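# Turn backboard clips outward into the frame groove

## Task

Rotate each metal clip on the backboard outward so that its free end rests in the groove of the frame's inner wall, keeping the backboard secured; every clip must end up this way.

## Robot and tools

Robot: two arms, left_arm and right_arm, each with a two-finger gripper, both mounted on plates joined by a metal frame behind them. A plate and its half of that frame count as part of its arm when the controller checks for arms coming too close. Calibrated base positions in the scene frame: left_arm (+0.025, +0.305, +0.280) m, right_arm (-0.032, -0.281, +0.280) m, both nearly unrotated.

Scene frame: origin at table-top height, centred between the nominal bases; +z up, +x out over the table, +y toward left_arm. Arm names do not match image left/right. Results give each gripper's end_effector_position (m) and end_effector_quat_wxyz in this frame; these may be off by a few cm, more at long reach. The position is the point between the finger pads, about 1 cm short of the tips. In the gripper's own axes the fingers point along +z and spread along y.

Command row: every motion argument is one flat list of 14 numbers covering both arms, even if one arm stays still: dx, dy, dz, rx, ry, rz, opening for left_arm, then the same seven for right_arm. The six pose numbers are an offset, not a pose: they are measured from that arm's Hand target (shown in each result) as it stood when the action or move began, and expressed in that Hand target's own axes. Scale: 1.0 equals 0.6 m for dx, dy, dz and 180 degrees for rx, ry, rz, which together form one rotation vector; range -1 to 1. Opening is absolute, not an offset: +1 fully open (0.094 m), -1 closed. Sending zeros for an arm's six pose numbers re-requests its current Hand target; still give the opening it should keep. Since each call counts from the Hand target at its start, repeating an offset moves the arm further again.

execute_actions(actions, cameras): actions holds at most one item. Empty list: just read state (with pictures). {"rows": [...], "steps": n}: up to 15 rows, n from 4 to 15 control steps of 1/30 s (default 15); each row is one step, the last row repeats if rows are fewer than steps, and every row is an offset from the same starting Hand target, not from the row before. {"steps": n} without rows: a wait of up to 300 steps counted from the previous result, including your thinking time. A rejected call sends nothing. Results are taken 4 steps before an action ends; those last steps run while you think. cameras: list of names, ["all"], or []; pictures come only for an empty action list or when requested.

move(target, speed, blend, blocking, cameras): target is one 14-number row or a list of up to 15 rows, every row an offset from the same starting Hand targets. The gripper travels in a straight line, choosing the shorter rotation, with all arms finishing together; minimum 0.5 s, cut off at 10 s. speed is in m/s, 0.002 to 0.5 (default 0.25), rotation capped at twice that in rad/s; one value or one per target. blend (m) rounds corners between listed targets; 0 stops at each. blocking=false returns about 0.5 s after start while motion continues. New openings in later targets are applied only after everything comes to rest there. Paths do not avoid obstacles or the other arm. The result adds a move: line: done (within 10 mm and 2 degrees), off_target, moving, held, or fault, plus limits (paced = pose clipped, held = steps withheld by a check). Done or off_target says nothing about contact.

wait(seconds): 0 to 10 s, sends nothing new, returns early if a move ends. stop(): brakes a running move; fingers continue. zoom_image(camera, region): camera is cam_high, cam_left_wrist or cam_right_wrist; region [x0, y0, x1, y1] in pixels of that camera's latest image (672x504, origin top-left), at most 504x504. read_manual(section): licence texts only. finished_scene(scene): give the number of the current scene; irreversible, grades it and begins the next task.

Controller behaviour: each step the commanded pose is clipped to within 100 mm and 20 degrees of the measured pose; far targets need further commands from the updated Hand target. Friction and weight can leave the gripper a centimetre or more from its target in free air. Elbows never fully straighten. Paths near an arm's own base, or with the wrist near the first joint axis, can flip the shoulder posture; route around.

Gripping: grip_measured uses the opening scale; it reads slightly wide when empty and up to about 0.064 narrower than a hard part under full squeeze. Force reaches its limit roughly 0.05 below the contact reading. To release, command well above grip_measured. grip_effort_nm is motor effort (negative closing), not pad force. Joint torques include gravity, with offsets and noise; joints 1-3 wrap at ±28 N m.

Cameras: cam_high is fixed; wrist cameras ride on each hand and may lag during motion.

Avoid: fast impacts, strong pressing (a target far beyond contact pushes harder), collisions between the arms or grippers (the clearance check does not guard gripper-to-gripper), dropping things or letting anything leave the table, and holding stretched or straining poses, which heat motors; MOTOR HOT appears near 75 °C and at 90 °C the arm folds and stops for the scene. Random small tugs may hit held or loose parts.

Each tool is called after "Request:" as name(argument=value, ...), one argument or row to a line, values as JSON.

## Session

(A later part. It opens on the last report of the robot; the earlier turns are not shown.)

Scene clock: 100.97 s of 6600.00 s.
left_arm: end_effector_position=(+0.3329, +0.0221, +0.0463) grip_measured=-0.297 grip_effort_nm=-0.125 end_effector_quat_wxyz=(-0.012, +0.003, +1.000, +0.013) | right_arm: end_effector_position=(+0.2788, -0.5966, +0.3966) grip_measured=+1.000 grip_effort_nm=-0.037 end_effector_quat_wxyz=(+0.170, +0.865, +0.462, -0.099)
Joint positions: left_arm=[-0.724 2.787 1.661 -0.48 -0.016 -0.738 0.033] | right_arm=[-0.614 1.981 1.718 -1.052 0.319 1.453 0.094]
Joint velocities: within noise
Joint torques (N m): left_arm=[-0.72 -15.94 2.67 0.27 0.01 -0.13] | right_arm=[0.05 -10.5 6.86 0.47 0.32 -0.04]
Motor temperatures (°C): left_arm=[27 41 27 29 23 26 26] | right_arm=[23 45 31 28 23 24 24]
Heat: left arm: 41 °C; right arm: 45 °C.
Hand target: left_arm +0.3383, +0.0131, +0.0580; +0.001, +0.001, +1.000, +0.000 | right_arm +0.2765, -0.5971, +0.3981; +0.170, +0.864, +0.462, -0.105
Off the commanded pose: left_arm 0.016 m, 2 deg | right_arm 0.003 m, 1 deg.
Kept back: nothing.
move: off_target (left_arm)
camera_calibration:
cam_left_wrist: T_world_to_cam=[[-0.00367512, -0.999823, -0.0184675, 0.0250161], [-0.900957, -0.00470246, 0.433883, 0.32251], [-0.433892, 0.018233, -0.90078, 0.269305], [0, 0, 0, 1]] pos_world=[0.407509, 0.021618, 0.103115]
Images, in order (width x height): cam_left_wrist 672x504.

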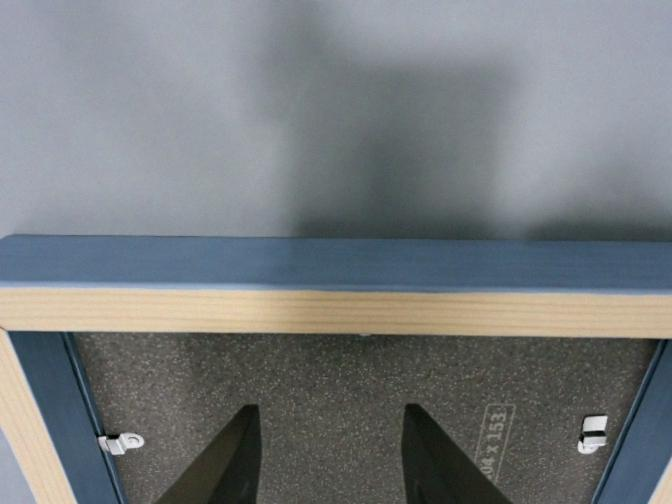

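Request:
move(
  target=[
    [-0.004,-0.011,0.035,0,0,0,-0.3,0,0,0,0,0,0,1],
    [-0.004,-0.011,0.07,0,0,0,-0.3,0,0,0,0,0,0,1],
  ],
  cameras=["cam_left_wrist"],
  speed=0.1,
)

Scene clock: 102.03 s of 6600.00 s.
left_arm: end_effector_position=(+0.3413, +0.0083, +0.0243) grip_measured=-0.297 grip_effort_nm=-0.115 end_effector_quat_wxyz=(-0.001, +0.003, +1.000, +0.000) | right_arm: end_effector_position=(+0.2788, -0.5966, +0.3966) grip_measured=+1.000 grip_effort_nm=-0.037 end_effector_quat_wxyz=(+0.170, +0.865, +0.462, -0.099)
Joint positions: left_arm=[-0.732 2.874 1.749 -0.447 -0.014 -0.747 0.033] | right_arm=[-0.614 1.981 1.718 -1.052 0.319 1.453 0.094]
Joint velocities: within noise
Joint torques (N m): left_arm=[-0.57 -10.82 4.79 0.32 -0.02 -0.12] | right_arm=[-0.01 -10.47 6.91 0.41 0.25 0]
Motor temperatures (°C): left_arm=[27 41 27 29 23 26 26] | right_arm=[23 45 31 28 23 24 24]
Heat: left arm: 41 °C; right arm: 45 °C.
Hand target: left_arm +0.3406, +0.0063, +0.0161; +0.001, +0.001, +1.000, +0.000 | right_arm +0.2765, -0.5971, +0.3981; +0.170, +0.864, +0.462, -0.105
Off the commanded pose: left_arm 0.009 m, 0 deg | right_arm 0.003 m, 1 deg.
Kept back: nothing.
move: done
camera_calibration:
cam_left_wrist: T_world_to_cam=[[-0.00226018, -0.999978, 0.00621481, 0.0097753], [-0.910697, 0.00462547, 0.41305, 0.343338], [-0.413069, -0.00472624, -0.910687, 0.24679], [0, 0, 0, 1]] pos_world=[0.414641, 0.00935338, 0.082872]
Images, in order (width x height): cam_left_wrist 672x504.

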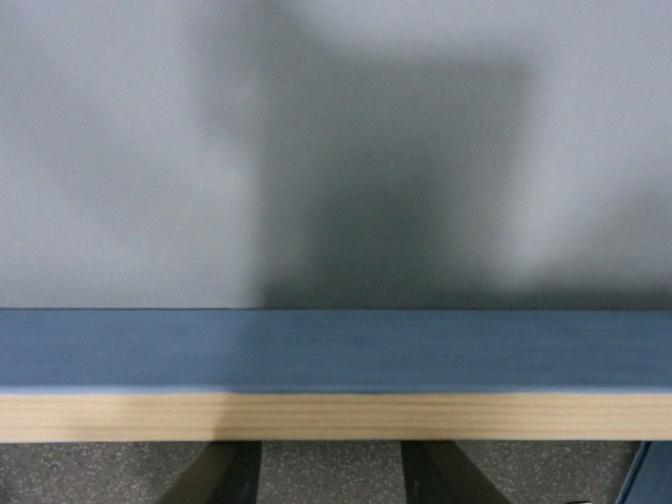

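Request:
move(
  target=[
    [0.007,0.013,-0.025,0,0,0,-0.3,0,0,0,0,0,0,1],
    [0.007,0.0135,0,0,0,0,-0.3,0,0,0,0,0,0,1],
  ],
  cameras=["cam_left_wrist"],
  speed=0.1,
)

Scene clock: 102.97 s of 6600.00 s.
left_arm: end_effector_position=(+0.3346, +0.0145, +0.0239) grip_measured=-0.297 grip_effort_nm=-0.115 end_effector_quat_wxyz=(-0.004, +0.003, +1.000, +0.004) | right_arm: end_effector_position=(+0.2788, -0.5966, +0.3966) grip_measured=+1.000 grip_effort_nm=-0.037 end_effector_quat_wxyz=(+0.170, +0.865, +0.462, -0.099)
Joint positions: left_arm=[-0.732 2.858 1.704 -0.428 -0.014 -0.747 0.033] | right_arm=[-0.614 1.981 1.718 -1.052 0.319 1.453 0.094]
Joint velocities: within noise
Joint torques (N m): left_arm=[-0.03 -11.12 3.7 0.44 -0.01 -0.06] | right_arm=[0.03 -10.45 7.05 0.44 0.29 -0.02]
Motor temperatures (°C): left_arm=[27 41 27 29 23 26 26] | right_arm=[23 45 31 28 23 24 24]
Heat: left arm: 41 °C; right arm: 45 °C.
Hand target: left_arm +0.3364, +0.0145, +0.0161; +0.001, +0.001, +1.000, +0.000 | right_arm +0.2765, -0.5971, +0.3981; +0.170, +0.864, +0.462, -0.105
Off the commanded pose: left_arm 0.008 m, 1 deg | right_arm 0.003 m, 1 deg.
Kept back: nothing.
move: done
camera_calibration:
cam_left_wrist: T_world_to_cam=[[-0.0023654, -0.999997, -0.0000240227, 0.0161942], [-0.907915, 0.00213752, 0.41915, 0.336372], [-0.419148, 0.00101327, -0.907917, 0.245519], [0, 0, 0, 1]] pos_world=[0.408344, 0.0152264, 0.0819216]
Images, in order (width x height): cam_left_wrist 672x504.

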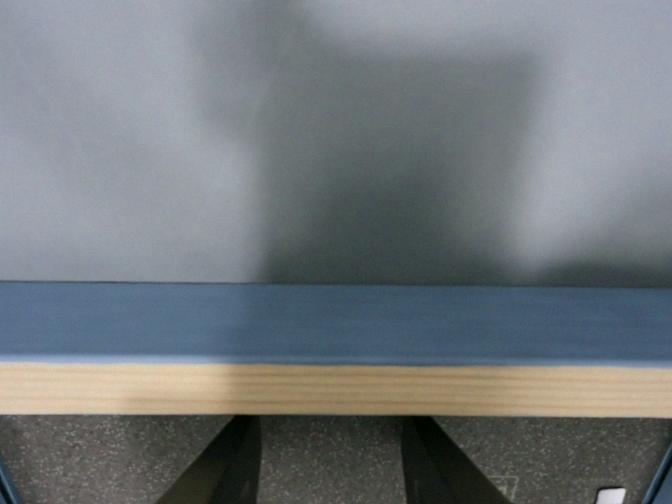

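Request:
move(
  target=[
    [-0.006,0.0,-0.025,0,0,0,-0.3,0,0,0,0,0,0,1],
    [-0.0065,0.0,0,0,0,0,-0.3,0,0,0,0,0,0,1],
  ],
  cameras=["cam_left_wrist"],
  speed=0.1,
)

Scene clock: 103.90 s of 6600.00 s.
left_arm: end_effector_position=(+0.3360, +0.0140, +0.0242) grip_measured=-0.297 grip_effort_nm=-0.115 end_effector_quat_wxyz=(-0.003, +0.002, +1.000, +0.002) | right_arm: end_effector_position=(+0.2788, -0.5966, +0.3966) grip_measured=+1.000 grip_effort_nm=-0.037 end_effector_quat_wxyz=(+0.170, +0.865, +0.462, -0.099)
Joint positions: left_arm=[-0.73 2.859 1.708 -0.428 -0.013 -0.747 0.033] | right_arm=[-0.614 1.981 1.718 -1.052 0.319 1.453 0.094]
Joint velocities: within noise
Joint torques (N m): left_arm=[0.36 -10.61 4.86 0.34 -0.03 0] | right_arm=[0.01 -10.52 6.89 0.42 0.28 -0.03]
Motor temperatures (°C): left_arm=[27 41 27 29 23 26 26] | right_arm=[23 45 31 28 23 24 24]
Heat: left arm: 41 °C; right arm: 45 °C.
Hand target: left_arm +0.3404, +0.0144, +0.0161; +0.001, +0.001, +1.000, +0.000 | right_arm +0.2765, -0.5971, +0.3981; +0.170, +0.864, +0.462, -0.105
Off the commanded pose: left_arm 0.009 m, 1 deg | right_arm 0.003 m, 1 deg.
Kept back: nothing.
move: done
camera_calibration:
cam_left_wrist: T_world_to_cam=[[-0.000792891, -0.999996, 0.00259936, 0.015035], [-0.908626, 0.00180596, 0.417606, 0.337748], [-0.417609, -0.00203073, -0.908624, 0.245962], [0, 0, 0, 1]] pos_world=[0.409614, 0.0149245, 0.0824022]
Images, in order (width x height): cam_left_wrist 672x504.

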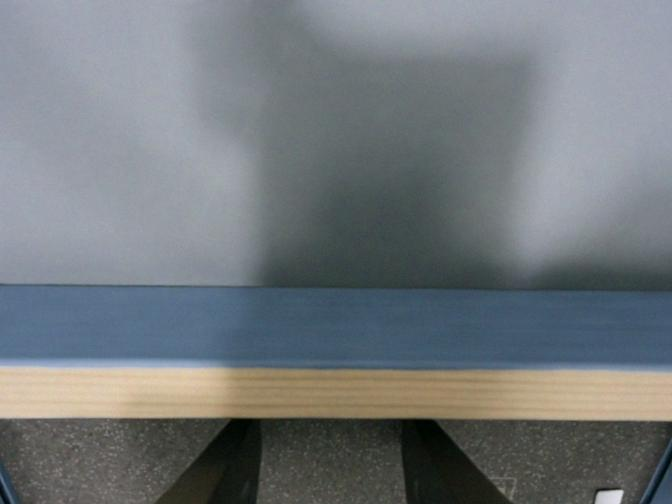

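Request:
move(
  target=[
    [-0.01,0.0,-0.03,0,0,0,-0.3,0,0,0,0,0,0,1],
    [-0.0075,0.0,0,0,0,0,-0.3,0,0,0,0,0,0,1],
  ],
  cameras=["cam_left_wrist"],
  speed=0.1,
)

Scene clock: 104.83 s of 6600.00 s.
left_arm: end_effector_position=(+0.3414, +0.0139, +0.0243) grip_measured=-0.297 grip_effort_nm=-0.115 end_effector_quat_wxyz=(-0.002, +0.000, +1.000, +0.000) | right_arm: end_effector_position=(+0.2788, -0.5966, +0.3966) grip_measured=+1.000 grip_effort_nm=-0.037 end_effector_quat_wxyz=(+0.170, +0.865, +0.462, -0.099)
Joint positions: left_arm=[-0.721 2.866 1.728 -0.436 -0.011 -0.742 0.033] | right_arm=[-0.614 1.981 1.718 -1.052 0.319 1.453 0.094]
Joint velocities: within noise
Joint torques (N m): left_arm=[0.21 -10.61 4.97 0.31 -0.04 0.01] | right_arm=[-0.02 -10.52 7.08 0.45 0.29 -0.03]
Motor temperatures (°C): left_arm=[27 41 27 29 23 26 26] | right_arm=[23 45 31 28 23 24 24]
Heat: left arm: 41 °C; right arm: 45 °C.
Hand target: left_arm +0.3449, +0.0145, +0.0161; +0.001, +0.001, +1.000, +0.000 | right_arm +0.2765, -0.5971, +0.3981; +0.170, +0.864, +0.462, -0.105
Off the commanded pose: left_arm 0.009 m, 0 deg | right_arm 0.003 m, 1 deg.
Kept back: nothing.
move: done
camera_calibration:
cam_left_wrist: T_world_to_cam=[[0.00384132, -0.999971, 0.00650743, 0.0133013], [-0.909438, -0.000787431, 0.415838, 0.343022], [-0.415821, -0.00751547, -0.909415, 0.247777], [0, 0, 0, 1]] pos_world=[0.414937, 0.0154332, 0.0826036]
Images, in order (width x height): cam_left_wrist 672x504.

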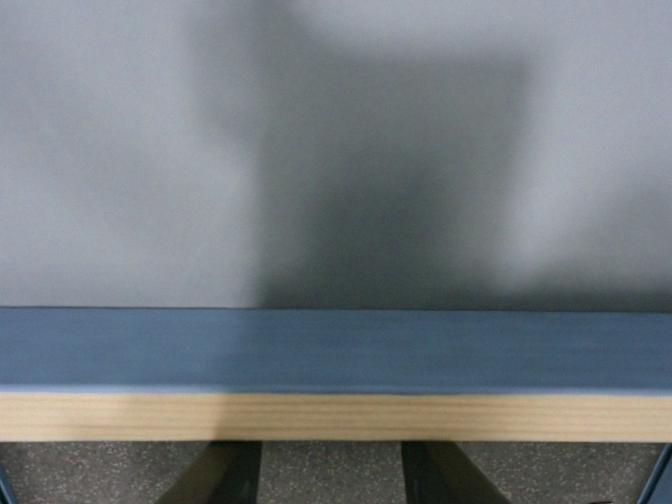

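Now close gently on the clip's sides.

Request:
execute_actions(
  actions=[
    {"rows":[[0,0,0,0,0,0,-0.36,0,0,0,0,0,0,1],[0,0,0,0,0,0,-0.41,0,0,0,0,0,0,1],[0,0,0,0,0,0,-0.46,0,0,0,0,0,0,1],[0,0,0,0,0,0,-0.51,0,0,0,0,0,0,1],[0,0,0,0,0,0,-0.56,0,0,0,0,0,0,1],[0,0,0,0,0,0,-0.61,0,0,0,0,0,0,1],[0,0,0,0,0,0,-0.66,0,0,0,0,0,0,1],[0,0,0,0,0,0,-0.7,0,0,0,0,0,0,1]],"steps":15},
  ],
)

Request:
execute_actions(
  actions=[
    {"rows":[[0,0,0,0,0,0,-0.73,0,0,0,0,0,0,1],[0,0,0,0,0,0,-0.76,0,0,0,0,0,0,1],[0,0,0,0,0,0,-0.79,0,0,0,0,0,0,1],[0,0,0,0,0,0,-0.82,0,0,0,0,0,0,1],[0,0,0,0,0,0,-0.85,0,0,0,0,0,0,1],[0,0,0,0,0,0,-0.88,0,0,0,0,0,0,1]],"steps":15},
  ],
)

Request:
move(
  target=[0,0,0,0,0,0,-0.4,0,0,0,0,0,0,1],
  cameras=[],
)

Request:
move(
  target=[0.08,0,-0.14,0,0,0,-0.2,0,0,0,0,0,0,1],
  cameras=["cam_left_wrist"],
)

Scene clock: 105.60 s of 6600.00 s.
left_arm: end_effector_position=(+0.3415, +0.0138, +0.0244) grip_measured=-0.697 grip_effort_nm=-0.129 end_effector_quat_wxyz=(-0.002, +0.000, +1.000, +0.000) | right_arm: end_effector_position=(+0.2788, -0.5966, +0.3966) grip_measured=+1.000 grip_effort_nm=-0.037 end_effector_quat_wxyz=(+0.170, +0.865, +0.462, -0.099)
Joint positions: left_arm=[-0.721 2.866 1.728 -0.436 -0.011 -0.742 0.014] | right_arm=[-0.614 1.981 1.718 -1.052 0.319 1.453 0.094]
Joint velocities: within noise
Joint torques (N m): left_arm=[0.2 -10.61 5.04 0.31 -0.04 0.02] | right_arm=[0.14 -10.61 6.94 0.42 0.29 -0.02]
Motor temperatures (°C): left_arm=[27 41 27 29 23 26 26] | right_arm=[23 45 31 28 23 24 24]
Heat: left arm: 41 °C; right arm: 45 °C.
Hand target: left_arm +0.3450, +0.0145, +0.0161; +0.001, +0.001, +1.000, +0.000 | right_arm +0.2765, -0.5971, +0.3981; +0.170, +0.864, +0.462, -0.105
Steps of this call (1-12: nothing new was sent; 13-23: this action's first 11). Readings (end_effector_position of left_arm | right_arm):
13: (+0.3415, +0.0138, +0.0244) | (+0.2788, -0.5966, +0.3966)
14: (+0.3415, +0.0138, +0.0244) | (+0.2788, -0.5966, +0.3966)
16: (+0.3415, +0.0138, +0.0244) | (+0.2788, -0.5966, +0.3966)
20: (+0.3415, +0.0138, +0.0244) | (+0.2788, -0.5966, +0.3966)
23: the state above

Scene clock: 106.10 s of 6600.00 s.
left_arm: end_effector_position=(+0.3418, +0.0131, +0.0243) grip_measured=-0.875 grip_effort_nm=-0.232 end_effector_quat_wxyz=(-0.002, +0.000, +1.000, -0.001) | right_arm: end_effector_position=(+0.2788, -0.5966, +0.3966) grip_measured=+1.000 grip_effort_nm=-0.032 end_effector_quat_wxyz=(+0.170, +0.865, +0.462, -0.099)
Joint positions: left_arm=[-0.721 2.867 1.731 -0.436 -0.01 -0.742 0.006] | right_arm=[-0.614 1.981 1.718 -1.052 0.319 1.453 0.094]
Joint velocities: within noise
Joint torques (N m): left_arm=[0.21 -10.7 4.86 0.31 -0.06 0.02] | right_arm=[-0.17 -10.4 6.95 0.44 0.29 -0.05]
Motor temperatures (°C): left_arm=[27 41 27 29 23 26 26] | right_arm=[23 45 31 28 23 24 24]
Heat: left arm: 41 °C; right arm: 45 °C.
Hand target: left_arm +0.3450, +0.0145, +0.0161; +0.001, +0.001, +1.000, +0.000 | right_arm +0.2765, -0.5971, +0.3981; +0.170, +0.864, +0.462, -0.105
Off your previous action's commanded pose at its last step (step 4 of this call): left_arm 0.009 m, 0 deg | right_arm 0.003 m, 1 deg.
Steps of this call (1-4: your previous action's last 4; 5-15: this action's first 11). Readings (end_effector_position of left_arm | right_arm):
5: (+0.3415, +0.0138, +0.0244) | (+0.2788, -0.5966, +0.3966)
6: (+0.3415, +0.0138, +0.0244) | (+0.2788, -0.5966, +0.3966)
8: (+0.3415, +0.0136, +0.0244) | (+0.2788, -0.5966, +0.3966)
12: (+0.3418, +0.0131, +0.0243) | (+0.2788, -0.5966, +0.3966)
15: the state above

Scene clock: 107.03 s of 6600.00 s.
left_arm: end_effector_position=(+0.3419, +0.0129, +0.0243) grip_measured=-0.403 grip_effort_nm=0.173 end_effector_quat_wxyz=(-0.002, +0.000, +1.000, -0.001) | right_arm: end_effector_position=(+0.2788, -0.5966, +0.3966) grip_measured=+1.000 grip_effort_nm=-0.032 end_effector_quat_wxyz=(+0.170, +0.865, +0.462, -0.099)
Joint positions: left_arm=[-0.721 2.867 1.731 -0.436 -0.009 -0.742 0.028] | right_arm=[-0.614 1.981 1.718 -1.052 0.319 1.453 0.094]
Joint velocities: within noise
Joint torques (N m): left_arm=[0.2 -10.7 4.88 0.31 -0.07 0.02] | right_arm=[0.12 -10.39 7.06 0.43 0.31 -0.04]
Motor temperatures (°C): left_arm=[27 41 27 29 23 26 26] | right_arm=[23 45 31 28 23 24 24]
Heat: left arm: 41 °C; right arm: 45 °C.
Hand target: left_arm +0.3450, +0.0145, +0.0161; +0.001, +0.001, +1.000, +0.000 | right_arm +0.2765, -0.5971, +0.3981; +0.170, +0.864, +0.462, -0.105
Off your previous action's commanded pose at its last step (step 4 of this call): left_arm 0.009 m, 0 deg | right_arm 0.003 m, 1 deg.
Off the commanded pose: left_arm 0.009 m, 0 deg | right_arm 0.003 m, 1 deg.
Kept back: nothing.
move: done
No camera images: "cameras" was empty.

Scene clock: 108.03 s of 6600.00 s.
left_arm: end_effector_position=(+0.2968, +0.0116, +0.0964) grip_measured=-0.203 grip_effort_nm=0.164 end_effector_quat_wxyz=(+0.000, +0.006, +1.000, -0.003) | right_arm: end_effector_position=(+0.2788, -0.5966, +0.3966) grip_measured=+1.000 grip_effort_nm=-0.032 end_effector_quat_wxyz=(+0.170, +0.865, +0.462, -0.099)
Joint positions: left_arm=[-0.803 2.568 1.431 -0.431 -0.009 -0.81 0.037] | right_arm=[-0.614 1.981 1.718 -1.052 0.319 1.453 0.094]
Joint velocities: within noise
Joint torques (N m): left_arm=[-0.01 -13.19 2.76 0.15 -0.06 -0.12] | right_arm=[-0.01 -10.56 6.91 0.41 0.31 -0.02]
Motor temperatures (°C): left_arm=[27 41 27 29 23 26 26] | right_arm=[23 45 31 28 23 24 24]
Heat: left arm: 41 °C; right arm: 45 °C.
Hand target: left_arm +0.2969, +0.0144, +0.1001; +0.001, +0.001, +1.000, +0.000 | right_arm +0.2765, -0.5971, +0.3981; +0.170, +0.864, +0.462, -0.105
Off the commanded pose: left_arm 0.005 m, 1 deg | right_arm 0.003 m, 1 deg.
Kept back: nothing.
move: done
camera_calibration:
cam_left_wrist: T_world_to_cam=[[-0.00982868, -0.999859, 0.0135808, 0.0140503], [-0.91095, 0.0145543, 0.412259, 0.27303], [-0.412399, -0.00831949, -0.910965, 0.293882], [0, 0, 0, 1]] pos_world=[0.370052, 0.0125195, 0.154966]
Images, in order (width x height): cam_left_wrist 672x504.

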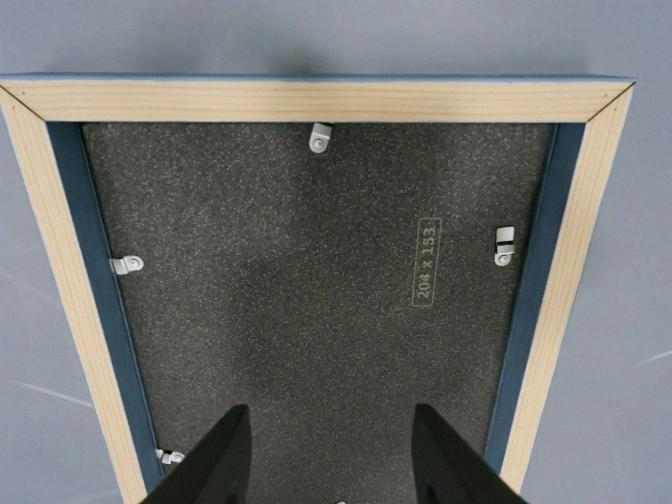

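Request:
zoom_image(
  camera="cam_left_wrist",
  region=[290, 110, 350, 170],
)

Request:
zoom_image(
  camera="cam_left_wrist",
  region=[90, 230, 170, 290],
)

Scaled by 8.400 from the camera's 672x504 image, which has a finer 960x720 frame.

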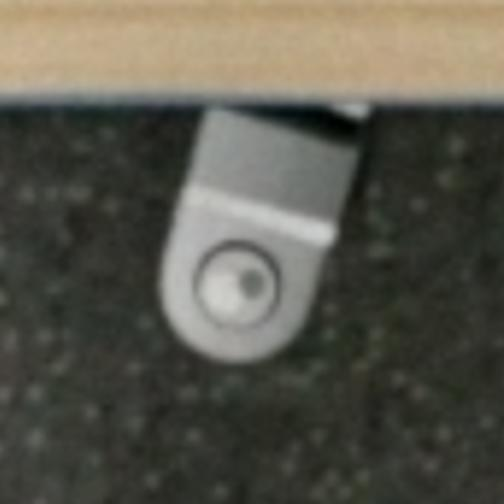

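Scaled by 6.300 from the camera's 672x504 image, which has a finer 960x720 frame.

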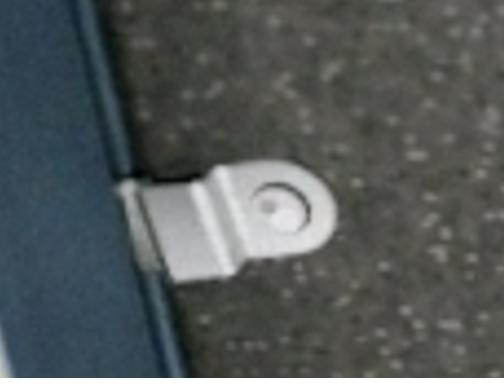

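Request:
zoom_image(
  camera="cam_left_wrist",
  region=[480, 210, 580, 310],
)

Scaled by 5.040 from the camera's 672x504 image, which has a finer 960x720 frame.

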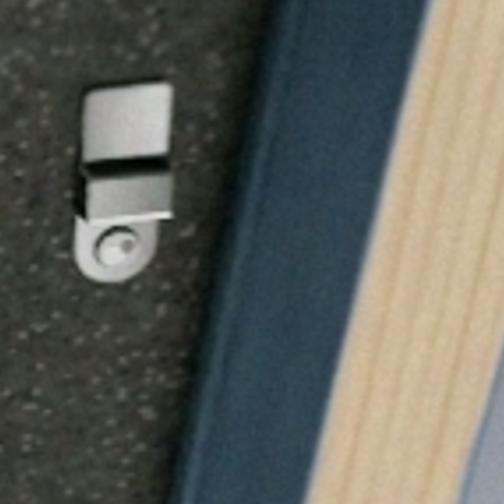

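Request:
move(
  target=[-0.035,-0.1307,0.07,0,0,0,0.1,0,0,0,0,0,0,1],
  cameras=["cam_left_wrist"],
)

Scene clock: 110.40 s of 6600.00 s.
left_arm: end_effector_position=(+0.3165, -0.0658, +0.0624) grip_measured=+0.097 grip_effort_nm=0.168 end_effector_quat_wxyz=(+0.003, +0.006, +1.000, -0.007) | right_arm: end_effector_position=(+0.2788, -0.5966, +0.3966) grip_measured=+1.000 grip_effort_nm=-0.037 end_effector_quat_wxyz=(+0.170, +0.865, +0.462, -0.099)
Joint positions: left_arm=[-0.883 2.865 1.936 -0.63 -0.01 -0.89 0.052] | right_arm=[-0.614 1.981 1.718 -1.052 0.319 1.453 0.094]
Joint velocities: within noise
Joint torques (N m): left_arm=[-0.05 -12.22 6.11 0.11 -0.06 -0.12] | right_arm=[-0.08 -10.44 7.04 0.44 0.31 0.01]
Motor temperatures (°C): left_arm=[27 41 27 29 23 26 26] | right_arm=[23 45 31 28 23 24 24]
Heat: left arm: 41 °C; right arm: 45 °C.
Hand target: left_arm +0.3177, -0.0640, +0.0581; +0.001, +0.001, +1.000, +0.000 | right_arm +0.2765, -0.5971, +0.3981; +0.170, +0.864, +0.462, -0.105
Off the commanded pose: left_arm 0.005 m, 1 deg | right_arm 0.003 m, 1 deg.
Kept back: nothing.
move: done
camera_calibration:
cam_left_wrist: T_world_to_cam=[[-0.00942353, -0.999749, 0.0203222, -0.0631564], [-0.913218, 0.0168836, 0.407122, 0.307357], [-0.407363, -0.0147221, -0.913148, 0.268528], [0, 0, 0, 1]] pos_world=[0.389477, -0.0643765, 0.121358]
Images, in order (width x height): cam_left_wrist 672x504.

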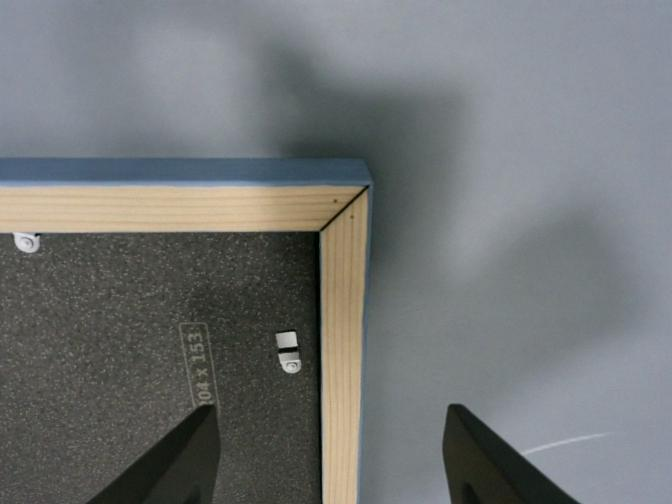

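Request:
move(
  target=[
    [0,-0.003,0.04,0,0,0,0.1,0,0,0,0,0,0,1],
    [0,-0.003,0.0702,0,0,0,0.1,0,0,0,0,0,0,1],
  ],
  cameras=["cam_left_wrist"],
  speed=0.1,
)

Scene clock: 111.90 s of 6600.00 s.
left_arm: end_effector_position=(+0.3169, -0.0671, +0.0256) grip_measured=+0.097 grip_effort_nm=0.164 end_effector_quat_wxyz=(-0.001, +0.005, +1.000, -0.002) | right_arm: end_effector_position=(+0.2788, -0.5966, +0.3966) grip_measured=+1.000 grip_effort_nm=-0.032 end_effector_quat_wxyz=(+0.170, +0.865, +0.462, -0.099)
Joint positions: left_arm=[-0.883 2.993 2.044 -0.621 -0.01 -0.893 0.052] | right_arm=[-0.614 1.981 1.718 -1.052 0.319 1.453 0.094]
Joint velocities: within noise
Joint torques (N m): left_arm=[-0.13 -11.49 5.6 0.29 -0.05 -0.11] | right_arm=[0.02 -10.45 6.93 0.45 0.29 -0.03]
Motor temperatures (°C): left_arm=[27 41 27 29 23 26 26] | right_arm=[23 45 31 28 23 24 24]
Heat: left arm: 41 °C; right arm: 45 °C.
Hand target: left_arm +0.3178, -0.0658, +0.0160; +0.001, +0.001, +1.000, +0.000 | right_arm +0.2765, -0.5971, +0.3981; +0.170, +0.864, +0.462, -0.105
Off the commanded pose: left_arm 0.010 m, 1 deg | right_arm 0.003 m, 1 deg.
Kept back: nothing.
move: done
camera_calibration:
cam_left_wrist: T_world_to_cam=[[-0.00717568, -0.999906, 0.0117003, -0.0642347], [-0.910428, 0.0113722, 0.41351, 0.321326], [-0.413604, -0.0076851, -0.910424, 0.237434], [0, 0, 0, 1]] pos_world=[0.390288, -0.0660581, 0.0840457]
Images, in order (width x height): cam_left_wrist 672x504.

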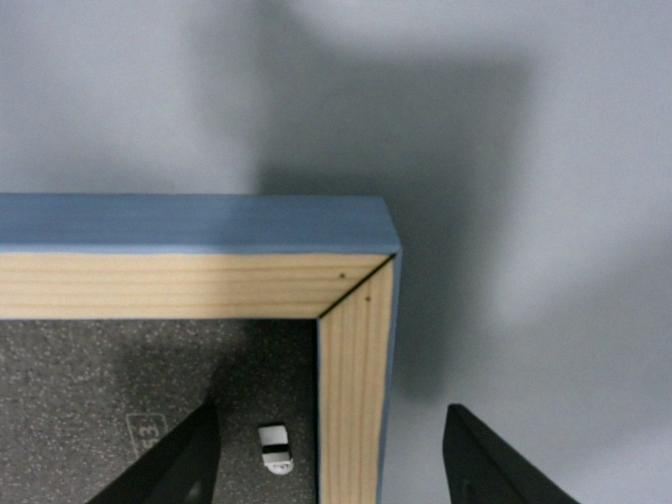

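Request:
move(
  target=[
    [-0.0045,0,-0.025,0,0,0,0.1,0,0,0,0,0,0,1],
    [-0.0045,0,0,0,0,0,0.1,0,0,0,0,0,0,1],
  ],
  cameras=["cam_left_wrist"],
  speed=0.1,
)

Scene clock: 112.93 s of 6600.00 s.
left_arm: end_effector_position=(+0.3182, -0.0688, +0.0255) grip_measured=+0.097 grip_effort_nm=0.164 end_effector_quat_wxyz=(+0.000, +0.005, +1.000, -0.003) | right_arm: end_effector_position=(+0.2788, -0.5966, +0.3966) grip_measured=+1.000 grip_effort_nm=-0.037 end_effector_quat_wxyz=(+0.170, +0.865, +0.462, -0.099)
Joint positions: left_arm=[-0.883 2.999 2.058 -0.626 -0.01 -0.893 0.052] | right_arm=[-0.614 1.981 1.718 -1.052 0.319 1.453 0.094]
Joint velocities: within noise
Joint torques (N m): left_arm=[0.24 -11.47 5.83 0.25 -0.06 -0.07] | right_arm=[0.06 -10.58 6.83 0.42 0.28 -0.01]
Motor temperatures (°C): left_arm=[27 41 27 29 23 26 26] | right_arm=[23 45 31 28 23 24 24]
Heat: left arm: 41 °C; right arm: 45 °C.
Hand target: left_arm +0.3204, -0.0657, +0.0159; +0.001, +0.001, +1.000, +0.000 | right_arm +0.2765, -0.5971, +0.3981; +0.170, +0.864, +0.462, -0.105
Off the commanded pose: left_arm 0.010 m, 1 deg | right_arm 0.003 m, 1 deg.
Kept back: nothing.
move: done
camera_calibration:
cam_left_wrist: T_world_to_cam=[[-0.00716041, -0.999879, 0.0137845, -0.0659535], [-0.911111, 0.0122043, 0.411979, 0.32287], [-0.412098, -0.00960926, -0.911089, 0.23735], [0, 0, 0, 1]] pos_world=[0.39151, -0.0676051, 0.0841407]
Images, in order (width x height): cam_left_wrist 672x504.

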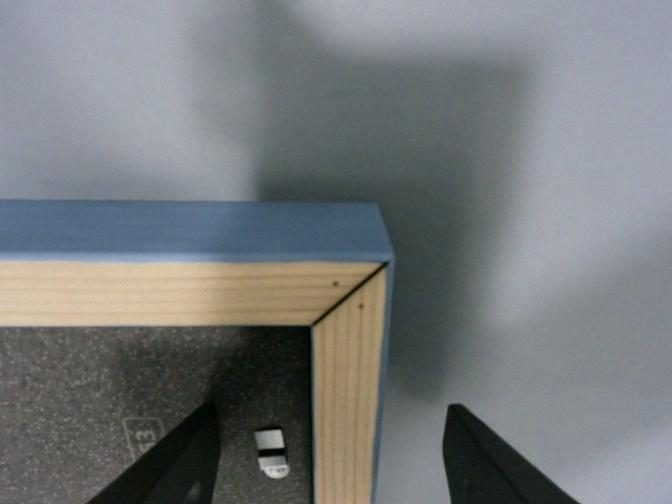

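Request:
move(
  target=[
    [-0.0025,0.001,-0.025,0,0,0,0.1,0,0,0,0,0,0,1],
    [-0.0025,0.001,0,0,0,0,0.1,0,0,0,0,0,0,1],
  ],
  cameras=["cam_left_wrist"],
  speed=0.1,
)

Scene clock: 113.87 s of 6600.00 s.
left_arm: end_effector_position=(+0.3190, -0.0688, +0.0257) grip_measured=+0.097 grip_effort_nm=0.164 end_effector_quat_wxyz=(+0.000, +0.005, +1.000, -0.003) | right_arm: end_effector_position=(+0.2788, -0.5966, +0.3966) grip_measured=+1.000 grip_effort_nm=-0.032 end_effector_quat_wxyz=(+0.170, +0.865, +0.462, -0.099)
Joint positions: left_arm=[-0.882 3 2.062 -0.629 -0.01 -0.893 0.052] | right_arm=[-0.614 1.981 1.718 -1.052 0.319 1.453 0.094]
Joint velocities: within noise
Joint torques (N m): left_arm=[0.4 -11.55 5.74 0.27 -0.06 -0.04] | right_arm=[-0.08 -10.5 6.95 0.44 0.27 -0.03]
Motor temperatures (°C): left_arm=[27 41 27 29 23 26 26] | right_arm=[23 45 31 28 23 24 24]
Heat: left arm: 41 °C; right arm: 45 °C.
Hand target: left_arm +0.3220, -0.0651, +0.0160; +0.001, +0.001, +1.000, +0.000 | right_arm +0.2765, -0.5971, +0.3981; +0.170, +0.864, +0.462, -0.105
Off the commanded pose: left_arm 0.011 m, 1 deg | right_arm 0.003 m, 1 deg.
Kept back: nothing.
move: off_target (left_arm)
camera_calibration:
cam_left_wrist: T_world_to_cam=[[-0.00601607, -0.999887, 0.0137737, -0.0663597], [-0.91112, 0.0111573, 0.41199, 0.323421], [-0.412097, -0.010071, -0.911084, 0.237719], [0, 0, 0, 1]] pos_world=[0.392239, -0.0675666, 0.0842499]
Images, in order (width x height): cam_left_wrist 672x504.

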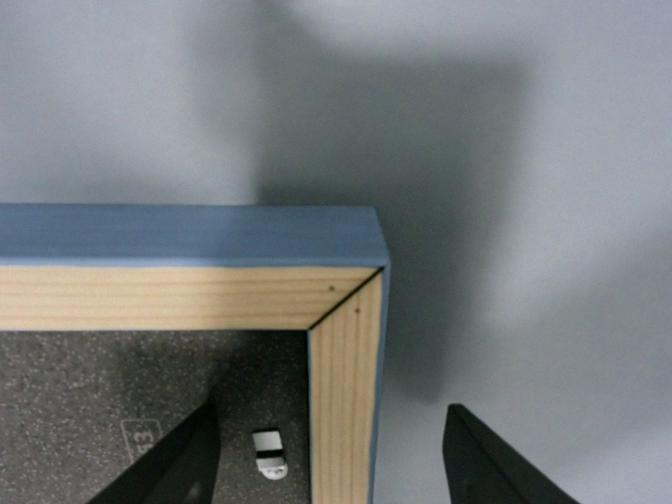

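Request:
execute_actions(
  actions=[
    {"rows":[[0,0,0,0,0,0,0.04,0,0,0,0,0,0,1],[0,0,0,0,0,0,-0.02,0,0,0,0,0,0,1],[0,0,0,0,0,0,-0.08,0,0,0,0,0,0,1],[0,0,0,0,0,0,-0.14,0,0,0,0,0,0,1],[0,0,0,0,0,0,-0.2,0,0,0,0,0,0,1],[0,0,0,0,0,0,-0.24,0,0,0,0,0,0,1],[0,0,0,0,0,0,-0.28,0,0,0,0,0,0,1],[0,0,0,0,0,0,-0.32,0,0,0,0,0,0,1],[0,0,0,0,0,0,-0.36,0,0,0,0,0,0,1],[0,0,0,0,0,0,-0.4,0,0,0,0,0,0,1]],"steps":15},
  ],
)

Request:
execute_actions(
  actions=[
    {"rows":[[0,0,0,0,0,0,-0.44,0,0,0,0,0,0,1],[0,0,0,0,0,0,-0.48,0,0,0,0,0,0,1],[0,0,0,0,0,0,-0.52,0,0,0,0,0,0,1],[0,0,0,0,0,0,-0.56,0,0,0,0,0,0,1],[0,0,0,0,0,0,-0.6,0,0,0,0,0,0,1],[0,0,0,0,0,0,-0.64,0,0,0,0,0,0,1],[0,0,0,0,0,0,-0.67,0,0,0,0,0,0,1],[0,0,0,0,0,0,-0.7,0,0,0,0,0,0,1],[0,0,0,0,0,0,-0.73,0,0,0,0,0,0,1]],"steps":15},
  ],
  cameras=["cam_left_wrist"],
)

Scene clock: 114.57 s of 6600.00 s.
left_arm: end_effector_position=(+0.3206, -0.0668, +0.0255) grip_measured=-0.392 grip_effort_nm=-0.115 end_effector_quat_wxyz=(+0.000, +0.002, +1.000, -0.002) | right_arm: end_effector_position=(+0.2788, -0.5966, +0.3966) grip_measured=+1.000 grip_effort_nm=-0.042 end_effector_quat_wxyz=(+0.170, +0.865, +0.462, -0.099)
Joint positions: left_arm=[-0.877 3.001 2.062 -0.631 -0.012 -0.893 0.029] | right_arm=[-0.614 1.981 1.718 -1.052 0.319 1.453 0.094]
Joint velocities: left_arm=[0.007 0.007 -0.012 0.022 -0.007 -0.051 -0.012] | right_arm=[within noise]
Joint torques (N m): left_arm=[-0.08 -11.54 5.78 0.32 -0.02 -0.04] | right_arm=[0.08 -10.71 6.97 0.43 0.28 -0.06]
Motor temperatures (°C): left_arm=[27 41 27 29 23 26 26] | right_arm=[23 45 31 28 23 24 24]
Heat: left arm: 41 °C; right arm: 45 °C.
Hand target: left_arm +0.3221, -0.0652, +0.0160; +0.001, +0.001, +1.000, +0.000 | right_arm +0.2765, -0.5971, +0.3981; +0.170, +0.864, +0.462, -0.105
Steps of this call (1-10: nothing new was sent; 11-21: this action's first 11). Readings (end_effector_position of left_arm | right_arm):
11: (+0.3190, -0.0688, +0.0256) | (+0.2788, -0.5966, +0.3966)
12: (+0.3191, -0.0686, +0.0256) | (+0.2788, -0.5966, +0.3966)
14: (+0.3196, -0.0682, +0.0255) | (+0.2788, -0.5966, +0.3966)
18: (+0.3206, -0.0674, +0.0255) | (+0.2788, -0.5966, +0.3966)
21: the state above

Scene clock: 115.07 s of 6600.00 s.
left_arm: end_effector_position=(+0.3228, -0.0688, +0.0257) grip_measured=-0.722 grip_effort_nm=-0.374 end_effector_quat_wxyz=(+0.003, +0.002, +1.000, -0.005) | right_arm: end_effector_position=(+0.2788, -0.5966, +0.3966) grip_measured=+1.000 grip_effort_nm=-0.032 end_effector_quat_wxyz=(+0.170, +0.865, +0.462, -0.099)
Joint positions: left_arm=[-0.876 3.003 2.068 -0.626 -0.012 -0.893 0.013] | right_arm=[-0.614 1.981 1.718 -1.052 0.319 1.453 0.094]
Joint velocities: within noise
Joint torques (N m): left_arm=[-0.01 -11.63 5.44 0.23 -0.04 -0.04] | right_arm=[0.01 -10.5 6.89 0.45 0.29 -0.01]
Motor temperatures (°C): left_arm=[27 41 27 29 23 26 26] | right_arm=[23 45 31 28 23 24 24]
Heat: left arm: 41 °C; right arm: 45 °C.
Hand target: left_arm +0.3220, -0.0651, +0.0159; +0.001, +0.001, +1.000, +0.000 | right_arm +0.2765, -0.5971, +0.3981; +0.170, +0.864, +0.462, -0.105
Off your previous action's commanded pose at its last step (step 4 of this call): left_arm 0.010 m, 0 deg | right_arm 0.003 m, 1 deg.
Steps of this call (1-4: your previous action's last 4; 5-15: this action's first 11). Readings (end_effector_position of left_arm | right_arm):
5: (+0.3207, -0.0664, +0.0255) | (+0.2788, -0.5966, +0.3966)
6: (+0.3207, -0.0658, +0.0255) | (+0.2788, -0.5966, +0.3966)
8: (+0.3213, -0.0664, +0.0255) | (+0.2788, -0.5966, +0.3966)
12: (+0.3225, -0.0683, +0.0257) | (+0.2788, -0.5966, +0.3966)
15: the state above
camera_calibration:
cam_left_wrist: T_world_to_cam=[[-0.000658702, -0.999848, 0.0174135, -0.0681021], [-0.913753, 0.00767637, 0.406198, 0.327637], [-0.40627, -0.015644, -0.913619, 0.237133], [0, 0, 0, 1]] pos_world=[0.395675, -0.0668971, 0.0847496]
Images, in order (width x height): cam_left_wrist 672x504.

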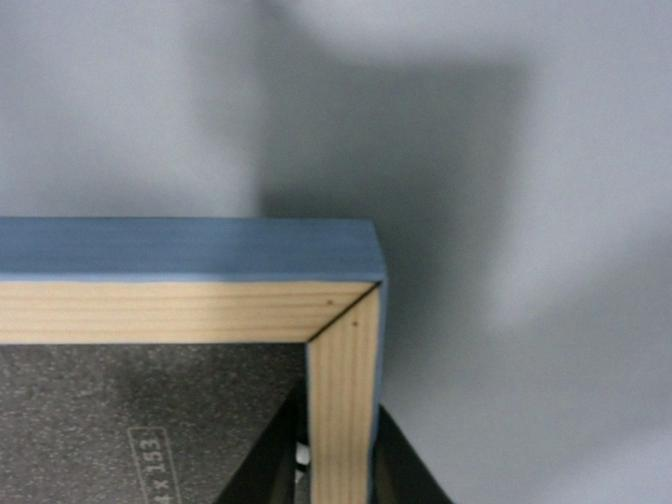

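Request:
move(
  target=[0,0,0,0,0,0,-0.25,0,0,0,0,0,0,1],
  cameras=["cam_left_wrist"],
)

Request:
zoom_image(
  camera="cam_left_wrist",
  region=[240, 400, 340, 500],
)

Scene clock: 116.00 s of 6600.00 s.
left_arm: end_effector_position=(+0.3227, -0.0690, +0.0257) grip_measured=-0.253 grip_effort_nm=0.168 end_effector_quat_wxyz=(+0.003, +0.002, +1.000, -0.006) | right_arm: end_effector_position=(+0.2788, -0.5966, +0.3966) grip_measured=+1.000 grip_effort_nm=-0.037 end_effector_quat_wxyz=(+0.170, +0.865, +0.462, -0.099)
Joint positions: left_arm=[-0.876 3.003 2.068 -0.625 -0.011 -0.893 0.035] | right_arm=[-0.614 1.981 1.718 -1.052 0.319 1.453 0.094]
Joint velocities: within noise
Joint torques (N m): left_arm=[-0.02 -11.7 5.46 0.23 -0.04 -0.04] | right_arm=[0.08 -10.52 7.05 0.43 0.31 -0.01]
Motor temperatures (°C): left_arm=[27 41 27 29 23 26 26] | right_arm=[23 45 31 28 23 24 24]
Heat: left arm: 41 °C; right arm: 45 °C.
Hand target: left_arm +0.3221, -0.0651, +0.0160; +0.001, +0.001, +1.000, +0.000 | right_arm +0.2765, -0.5971, +0.3981; +0.170, +0.864, +0.462, -0.105
Off your previous action's commanded pose at its last step (step 4 of this call): left_arm 0.010 m, 1 deg | right_arm 0.003 m, 1 deg.
Off the commanded pose: left_arm 0.011 m, 1 deg | right_arm 0.003 m, 1 deg.
Kept back: nothing.
move: off_target (left_arm)
camera_calibration:
cam_left_wrist: T_world_to_cam=[[-0.000655628, -0.99983, 0.0184264, -0.0683294], [-0.913486, 0.00809594, 0.406789, 0.327474], [-0.406869, -0.0165656, -0.913336, 0.237213], [0, 0, 0, 1]] pos_world=[0.395613, -0.0670395, 0.0847014]
Images, in order (width x height): cam_left_wrist 672x504.

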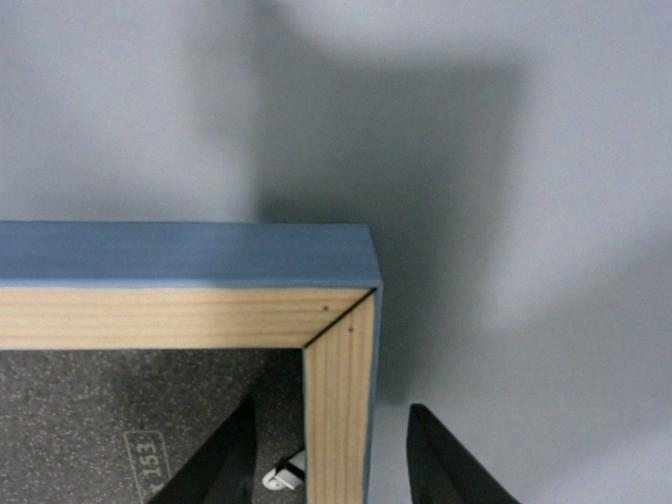

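Scaled by 5.040 from the camera's 672x504 image, which has a finer 960x720 frame.

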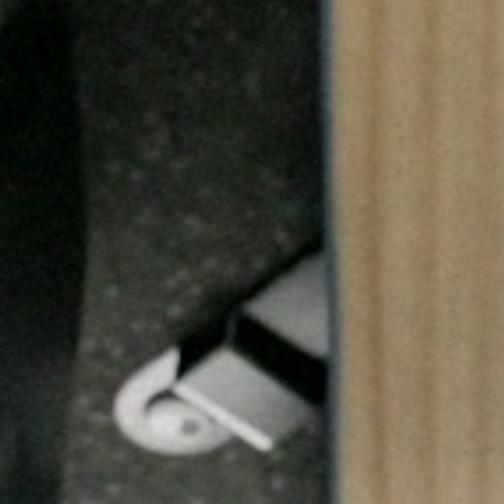

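Request:
move(
  target=[
    [0.005,0,-0.025,0,0,0,-0.25,0,0,0,0,0,0,1],
    [0.005,0,0,0,0,0,-0.25,0,0,0,0,0,0,1],
  ],
  cameras=["cam_left_wrist"],
  speed=0.1,
)

Scene clock: 116.93 s of 6600.00 s.
left_arm: end_effector_position=(+0.3210, -0.0669, +0.0253) grip_measured=-0.253 grip_effort_nm=0.168 end_effector_quat_wxyz=(+0.001, +0.002, +1.000, -0.003) | right_arm: end_effector_position=(+0.2788, -0.5966, +0.3966) grip_measured=+1.000 grip_effort_nm=-0.032 end_effector_quat_wxyz=(+0.170, +0.865, +0.462, -0.099)
Joint positions: left_arm=[-0.876 2.999 2.057 -0.624 -0.011 -0.893 0.035] | right_arm=[-0.614 1.981 1.718 -1.052 0.319 1.453 0.094]
Joint velocities: within noise
Joint torques (N m): left_arm=[-0.36 -12 4.92 0.31 -0.05 -0.09] | right_arm=[-0.05 -10.62 6.97 0.45 0.28 -0.02]
Motor temperatures (°C): left_arm=[27 41 27 29 23 26 26] | right_arm=[23 45 31 28 23 24 24]
Heat: left arm: 41 °C; right arm: 45 °C.
Hand target: left_arm +0.3190, -0.0651, +0.0160; +0.001, +0.001, +1.000, +0.000 | right_arm +0.2765, -0.5971, +0.3981; +0.170, +0.864, +0.462, -0.105
Off the commanded pose: left_arm 0.010 m, 0 deg | right_arm 0.003 m, 1 deg.
Kept back: nothing.
move: done
camera_calibration:
cam_left_wrist: T_world_to_cam=[[-0.000675728, -0.999902, 0.0139605, -0.0661326], [-0.912026, 0.00634187, 0.410082, 0.325446], [-0.410131, -0.0124553, -0.911942, 0.237451], [0, 0, 0, 1]] pos_world=[0.394156, -0.0652326, 0.0840048]
Images, in order (width x height): cam_left_wrist 672x504.

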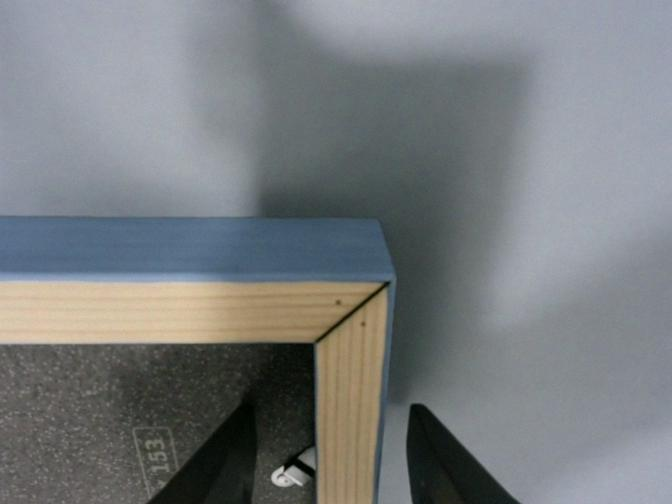

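Request:
move(
  target=[
    [0.005,0,-0.025,0,0,0,-0.25,0,0,0,0,0,0,1],
    [0.0045,0,0,0,0,0,-0.25,0,0,0,0,0,0,1],
  ],
  cameras=["cam_left_wrist"],
  speed=0.1,
)

Scene clock: 117.87 s of 6600.00 s.
left_arm: end_effector_position=(+0.3193, -0.0647, +0.0251) grip_measured=-0.253 grip_effort_nm=0.168 end_effector_quat_wxyz=(+0.000, +0.001, +1.000, -0.002) | right_arm: end_effector_position=(+0.2788, -0.5966, +0.3966) grip_measured=+1.000 grip_effort_nm=-0.042 end_effector_quat_wxyz=(+0.170, +0.865, +0.462, -0.099)
Joint positions: left_arm=[-0.876 2.993 2.042 -0.619 -0.011 -0.893 0.035] | right_arm=[-0.614 1.981 1.718 -1.052 0.319 1.453 0.094]
Joint velocities: within noise
Joint torques (N m): left_arm=[-0.76 -11.95 4.9 0.32 -0.05 -0.12] | right_arm=[-0.01 -10.58 6.97 0.45 0.29 -0.02]
Motor temperatures (°C): left_arm=[27 41 27 29 23 26 26] | right_arm=[23 45 31 28 23 24 24]
Heat: left arm: 41 °C; right arm: 45 °C.
Hand target: left_arm +0.3163, -0.0651, +0.0159; +0.001, +0.000, +1.000, +0.000 | right_arm +0.2765, -0.5971, +0.3981; +0.170, +0.864, +0.462, -0.105
Off the commanded pose: left_arm 0.010 m, 0 deg | right_arm 0.003 m, 1 deg.
Kept back: nothing.
move: done
camera_calibration:
cam_left_wrist: T_world_to_cam=[[0.0000623188, -0.999943, 0.0106851, -0.0641216], [-0.910951, 0.00435098, 0.412492, 0.323387], [-0.412515, -0.00975927, -0.910899, 0.237521], [0, 0, 0, 1]] pos_world=[0.392574, -0.0632069, 0.0836484]
Images, in order (width x height): cam_left_wrist 672x504.

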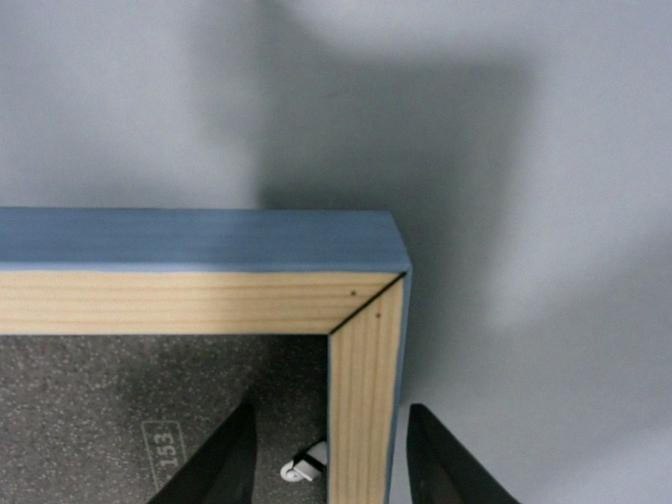

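Request:
execute_actions(
  actions=[
    {"rows":[[0,-0.004,0,0,0,0,-0.28,0,0,0,0,0,0,1],[0,-0.004,0,0,0,0,-0.31,0,0,0,0,0,0,1],[0,-0.004,0,0,0,0,-0.34,0,0,0,0,0,0,1],[0,-0.004,0,0,0,0,-0.37,0,0,0,0,0,0,1],[0,-0.004,0,0,0,0,-0.4,0,0,0,0,0,0,1],[0,-0.004,0,0,0,0,-0.42,0,0,0,0,0,0,1],[0,-0.004,0,0,0,0,-0.44,0,0,0,0,0,0,1],[0,-0.004,0,0,0,0,-0.46,0,0,0,0,0,0,1],[0,-0.004,0,0,0,0,-0.48,0,0,0,0,0,0,1],[0,-0.004,0,0,0,0,-0.5,0,0,0,0,0,0,1]],"steps":15},
  ],
  cameras=["cam_left_wrist"],
)

Request:
execute_actions(
  actions=[
    {"rows":[[0,0,0,0,0,0,-0.53,0,0,0,0,0,0,1],[0,0,0,0,0,0,-0.56,0,0,0,0,0,0,1],[0,0,0,0,0,0,-0.59,0,0,0,0,0,0,1],[0,0,0,0,0,0,-0.62,0,0,0,0,0,0,1],[0,0,0,0,0,0,-0.65,0,0,0,0,0,0,1],[0,0,0,0,0,0,-0.68,0,0,0,0,0,0,1],[0,0,0,0,0,0,-0.7,0,0,0,0,0,0,1],[0,0,0,0,0,0,-0.73,0,0,0,0,0,0,1]],"steps":15},
  ],
  cameras=["cam_left_wrist"],
)

Scene clock: 118.70 s of 6600.00 s.
left_arm: end_effector_position=(+0.3196, -0.0661, +0.0254) grip_measured=-0.495 grip_effort_nm=-0.120 end_effector_quat_wxyz=(+0.001, +0.001, +1.000, -0.003) | right_arm: end_effector_position=(+0.2788, -0.5966, +0.3966) grip_measured=+1.000 grip_effort_nm=-0.032 end_effector_quat_wxyz=(+0.170, +0.865, +0.462, -0.099)
Joint positions: left_arm=[-0.878 2.995 2.047 -0.621 -0.011 -0.896 0.024] | right_arm=[-0.614 1.981 1.718 -1.052 0.319 1.453 0.094]
Joint velocities: left_arm=[0.002 0.017 -0.017 -0.007 -0.007 -0.081 -0.004] | right_arm=[within noise]
Joint torques (N m): left_arm=[-0.88 -11.49 5.7 0.27 -0.03 -0.11] | right_arm=[0.05 -10.61 6.93 0.45 0.31 -0.01]
Motor temperatures (°C): left_arm=[27 41 27 29 23 26 26] | right_arm=[23 45 31 28 23 24 24]
Heat: left arm: 41 °C; right arm: 45 °C.
Hand target: left_arm +0.3162, -0.0675, +0.0160; +0.001, +0.001, +1.000, +0.000 | right_arm +0.2765, -0.5971, +0.3981; +0.170, +0.864, +0.462, -0.105
Steps of this call (1-14: nothing new was sent; 15-25: this action's first 11). Readings (end_effector_position of left_arm | right_arm):
15: (+0.3194, -0.0651, +0.0253) | (+0.2788, -0.5966, +0.3966)
16: (+0.3193, -0.0652, +0.0254) | (+0.2788, -0.5966, +0.3966)
18: (+0.3195, -0.0657, +0.0254) | (+0.2788, -0.5966, +0.3966)
22: (+0.3196, -0.0661, +0.0254) | (+0.2788, -0.5966, +0.3966)
25: the state above
camera_calibration:
cam_left_wrist: T_world_to_cam=[[0.00160095, -0.999924, 0.0122525, -0.066044], [-0.911669, 0.00357543, 0.410911, 0.323723], [-0.410923, -0.0118281, -0.911593, 0.237308], [0, 0, 0, 1]] pos_world=[0.392749, -0.0643895, 0.0841168]
Images, in order (width x height): cam_left_wrist 672x504.

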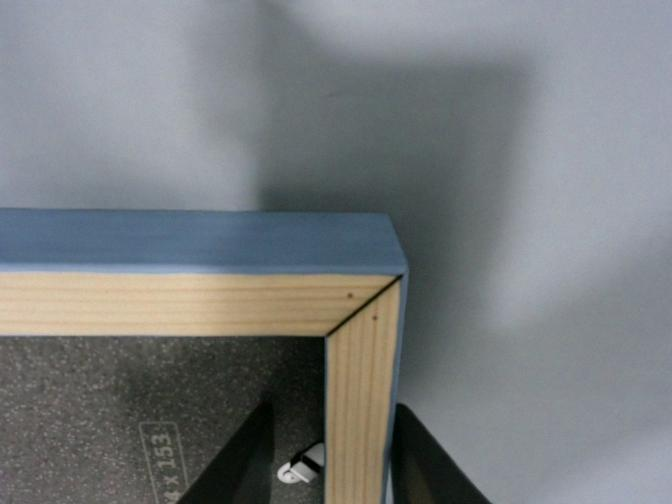

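Scene clock: 119.20 s of 6600.00 s.
left_arm: end_effector_position=(+0.3198, -0.0698, +0.0257) grip_measured=-0.723 grip_effort_nm=-0.379 end_effector_quat_wxyz=(+0.004, +0.003, +1.000, -0.007) | right_arm: end_effector_position=(+0.2788, -0.5966, +0.3966) grip_measured=+1.000 grip_effort_nm=-0.032 end_effector_quat_wxyz=(+0.170, +0.865, +0.462, -0.099)
Joint positions: left_arm=[-0.882 2.996 2.052 -0.614 -0.011 -0.896 0.013] | right_arm=[-0.614 1.981 1.718 -1.052 0.319 1.453 0.094]
Joint velocities: within noise
Joint torques (N m): left_arm=[-0.54 -11.64 5.42 0.22 -0.06 -0.12] | right_arm=[0.03 -10.59 6.89 0.46 0.3 -0.04]
Motor temperatures (°C): left_arm=[27 41 27 29 23 26 26] | right_arm=[23 45 31 28 23 24 24]
Heat: left arm: 41 °C; right arm: 45 °C.
Hand target: left_arm +0.3164, -0.0675, +0.0159; +0.001, +0.001, +1.000, +0.000 | right_arm +0.2765, -0.5971, +0.3981; +0.170, +0.864, +0.462, -0.105
Off your previous action's commanded pose at its last step (step 4 of this call): left_arm 0.010 m, 0 deg | right_arm 0.003 m, 1 deg.
Steps of this call (1-4: your previous action's last 4; 5-15: this action's first 11). Readings (end_effector_position of left_arm | right_arm):
5: (+0.3196, -0.0661, +0.0254) | (+0.2788, -0.5966, +0.3966)
6: (+0.3197, -0.0663, +0.0255) | (+0.2788, -0.5966, +0.3966)
8: (+0.3199, -0.0673, +0.0255) | (+0.2788, -0.5966, +0.3966)
12: (+0.3200, -0.0696, +0.0257) | (+0.2788, -0.5966, +0.3966)
15: the state above
camera_calibration:
cam_left_wrist: T_world_to_cam=[[-0.00255907, -0.999791, 0.0202939, -0.0685709], [-0.914052, 0.0105697, 0.40546, 0.325279], [-0.40559, -0.0175121, -0.913887, 0.235551], [0, 0, 0, 1]] pos_world=[0.392683, -0.0678696, 0.0847713]
Images, in order (width x height): cam_left_wrist 672x504.

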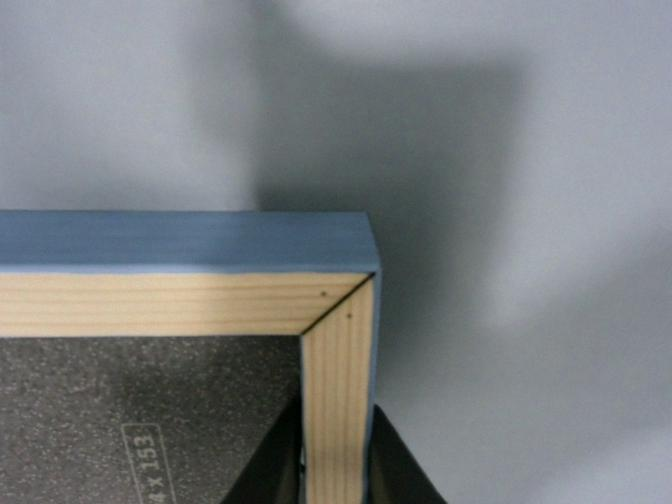

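Request:
move(
  target=[0,0,0,0,0,0,-0.2,0,0,0,0,0,0,1],
  cameras=[],
)

Request:
move(
  target=[0.04,0.05,-0.06,0,0,0,0.1,0,0,0,0,0,0,1],
  cameras=["cam_left_wrist"],
)

Scene clock: 120.13 s of 6600.00 s.
left_arm: end_effector_position=(+0.3198, -0.0698, +0.0257) grip_measured=-0.203 grip_effort_nm=0.164 end_effector_quat_wxyz=(+0.003, +0.003, +1.000, -0.007) | right_arm: end_effector_position=(+0.2788, -0.5966, +0.3966) grip_measured=+1.000 grip_effort_nm=-0.037 end_effector_quat_wxyz=(+0.170, +0.865, +0.462, -0.099)
Joint positions: left_arm=[-0.882 2.996 2.052 -0.614 -0.011 -0.896 0.037] | right_arm=[-0.614 1.981 1.718 -1.052 0.319 1.453 0.094]
Joint velocities: within noise
Joint torques (N m): left_arm=[-0.51 -11.64 5.39 0.21 -0.05 -0.12] | right_arm=[0.08 -10.41 7.08 0.44 0.28 -0.04]
Motor temperatures (°C): left_arm=[27 41 27 29 23 26 26] | right_arm=[23 45 31 28 23 24 24]
Heat: left arm: 41 °C; right arm: 45 °C.
Hand target: left_arm +0.3163, -0.0675, +0.0159; +0.001, +0.001, +1.000, +0.000 | right_arm +0.2765, -0.5971, +0.3981; +0.170, +0.864, +0.462, -0.105
Off your previous action's commanded pose at its last step (step 4 of this call): left_arm 0.011 m, 1 deg | right_arm 0.003 m, 1 deg.
Off the commanded pose: left_arm 0.011 m, 1 deg | right_arm 0.003 m, 1 deg.
Kept back: nothing.
move: off_target (left_arm)
No camera images: "cameras" was empty.

Scene clock: 121.07 s of 6600.00 s.
left_arm: end_effector_position=(+0.2873, -0.0292, +0.0405) grip_measured=+0.098 grip_effort_nm=0.149 end_effector_quat_wxyz=(-0.012, +0.002, +1.000, +0.012) | right_arm: end_effector_position=(+0.2788, -0.5966, +0.3966) grip_measured=+1.000 grip_effort_nm=-0.037 end_effector_quat_wxyz=(+0.170, +0.865, +0.462, -0.099)
Joint positions: left_arm=[-0.883 2.823 1.713 -0.496 -0.01 -0.899 0.052] | right_arm=[-0.614 1.981 1.718 -1.052 0.319 1.453 0.094]
Joint velocities: within noise
Joint torques (N m): left_arm=[-0.62 -16.06 2.67 0.26 -0.06 -0.12] | right_arm=[-0.05 -10.43 6.98 0.47 0.29 0]
Motor temperatures (°C): left_arm=[27 42 27 29 23 26 26] | right_arm=[23 45 31 28 23 24 24]
Heat: left arm: 42 °C; right arm: 45 °C.
Hand target: left_arm +0.2924, -0.0374, +0.0519; +0.001, +0.001, +1.000, +0.000 | right_arm +0.2765, -0.5971, +0.3981; +0.170, +0.864, +0.462, -0.105
Off the commanded pose: left_arm 0.015 m, 2 deg | right_arm 0.003 m, 1 deg.
Kept back: nothing.
move: off_target (left_arm)
camera_calibration:
cam_left_wrist: T_world_to_cam=[[-0.00160406, -0.999869, -0.0161303, -0.0272408], [-0.901163, -0.00554681, 0.433444, 0.283782], [-0.433477, 0.0152313, -0.901036, 0.245114], [0, 0, 0, 1]] pos_world=[0.361942, -0.0293965, 0.0974133]
Images, in order (width x height): cam_left_wrist 672x504.

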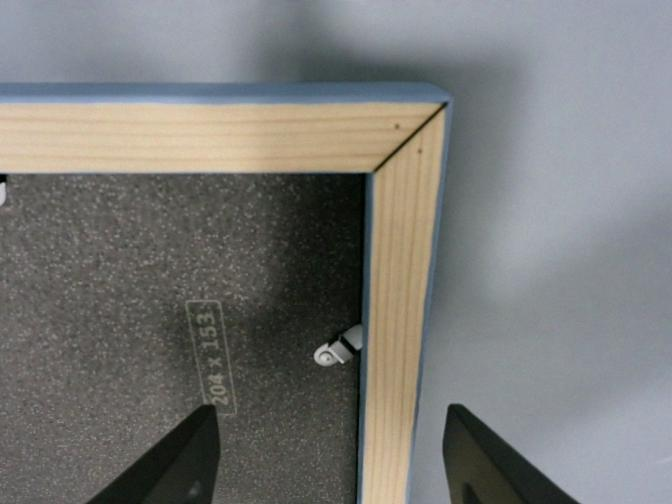

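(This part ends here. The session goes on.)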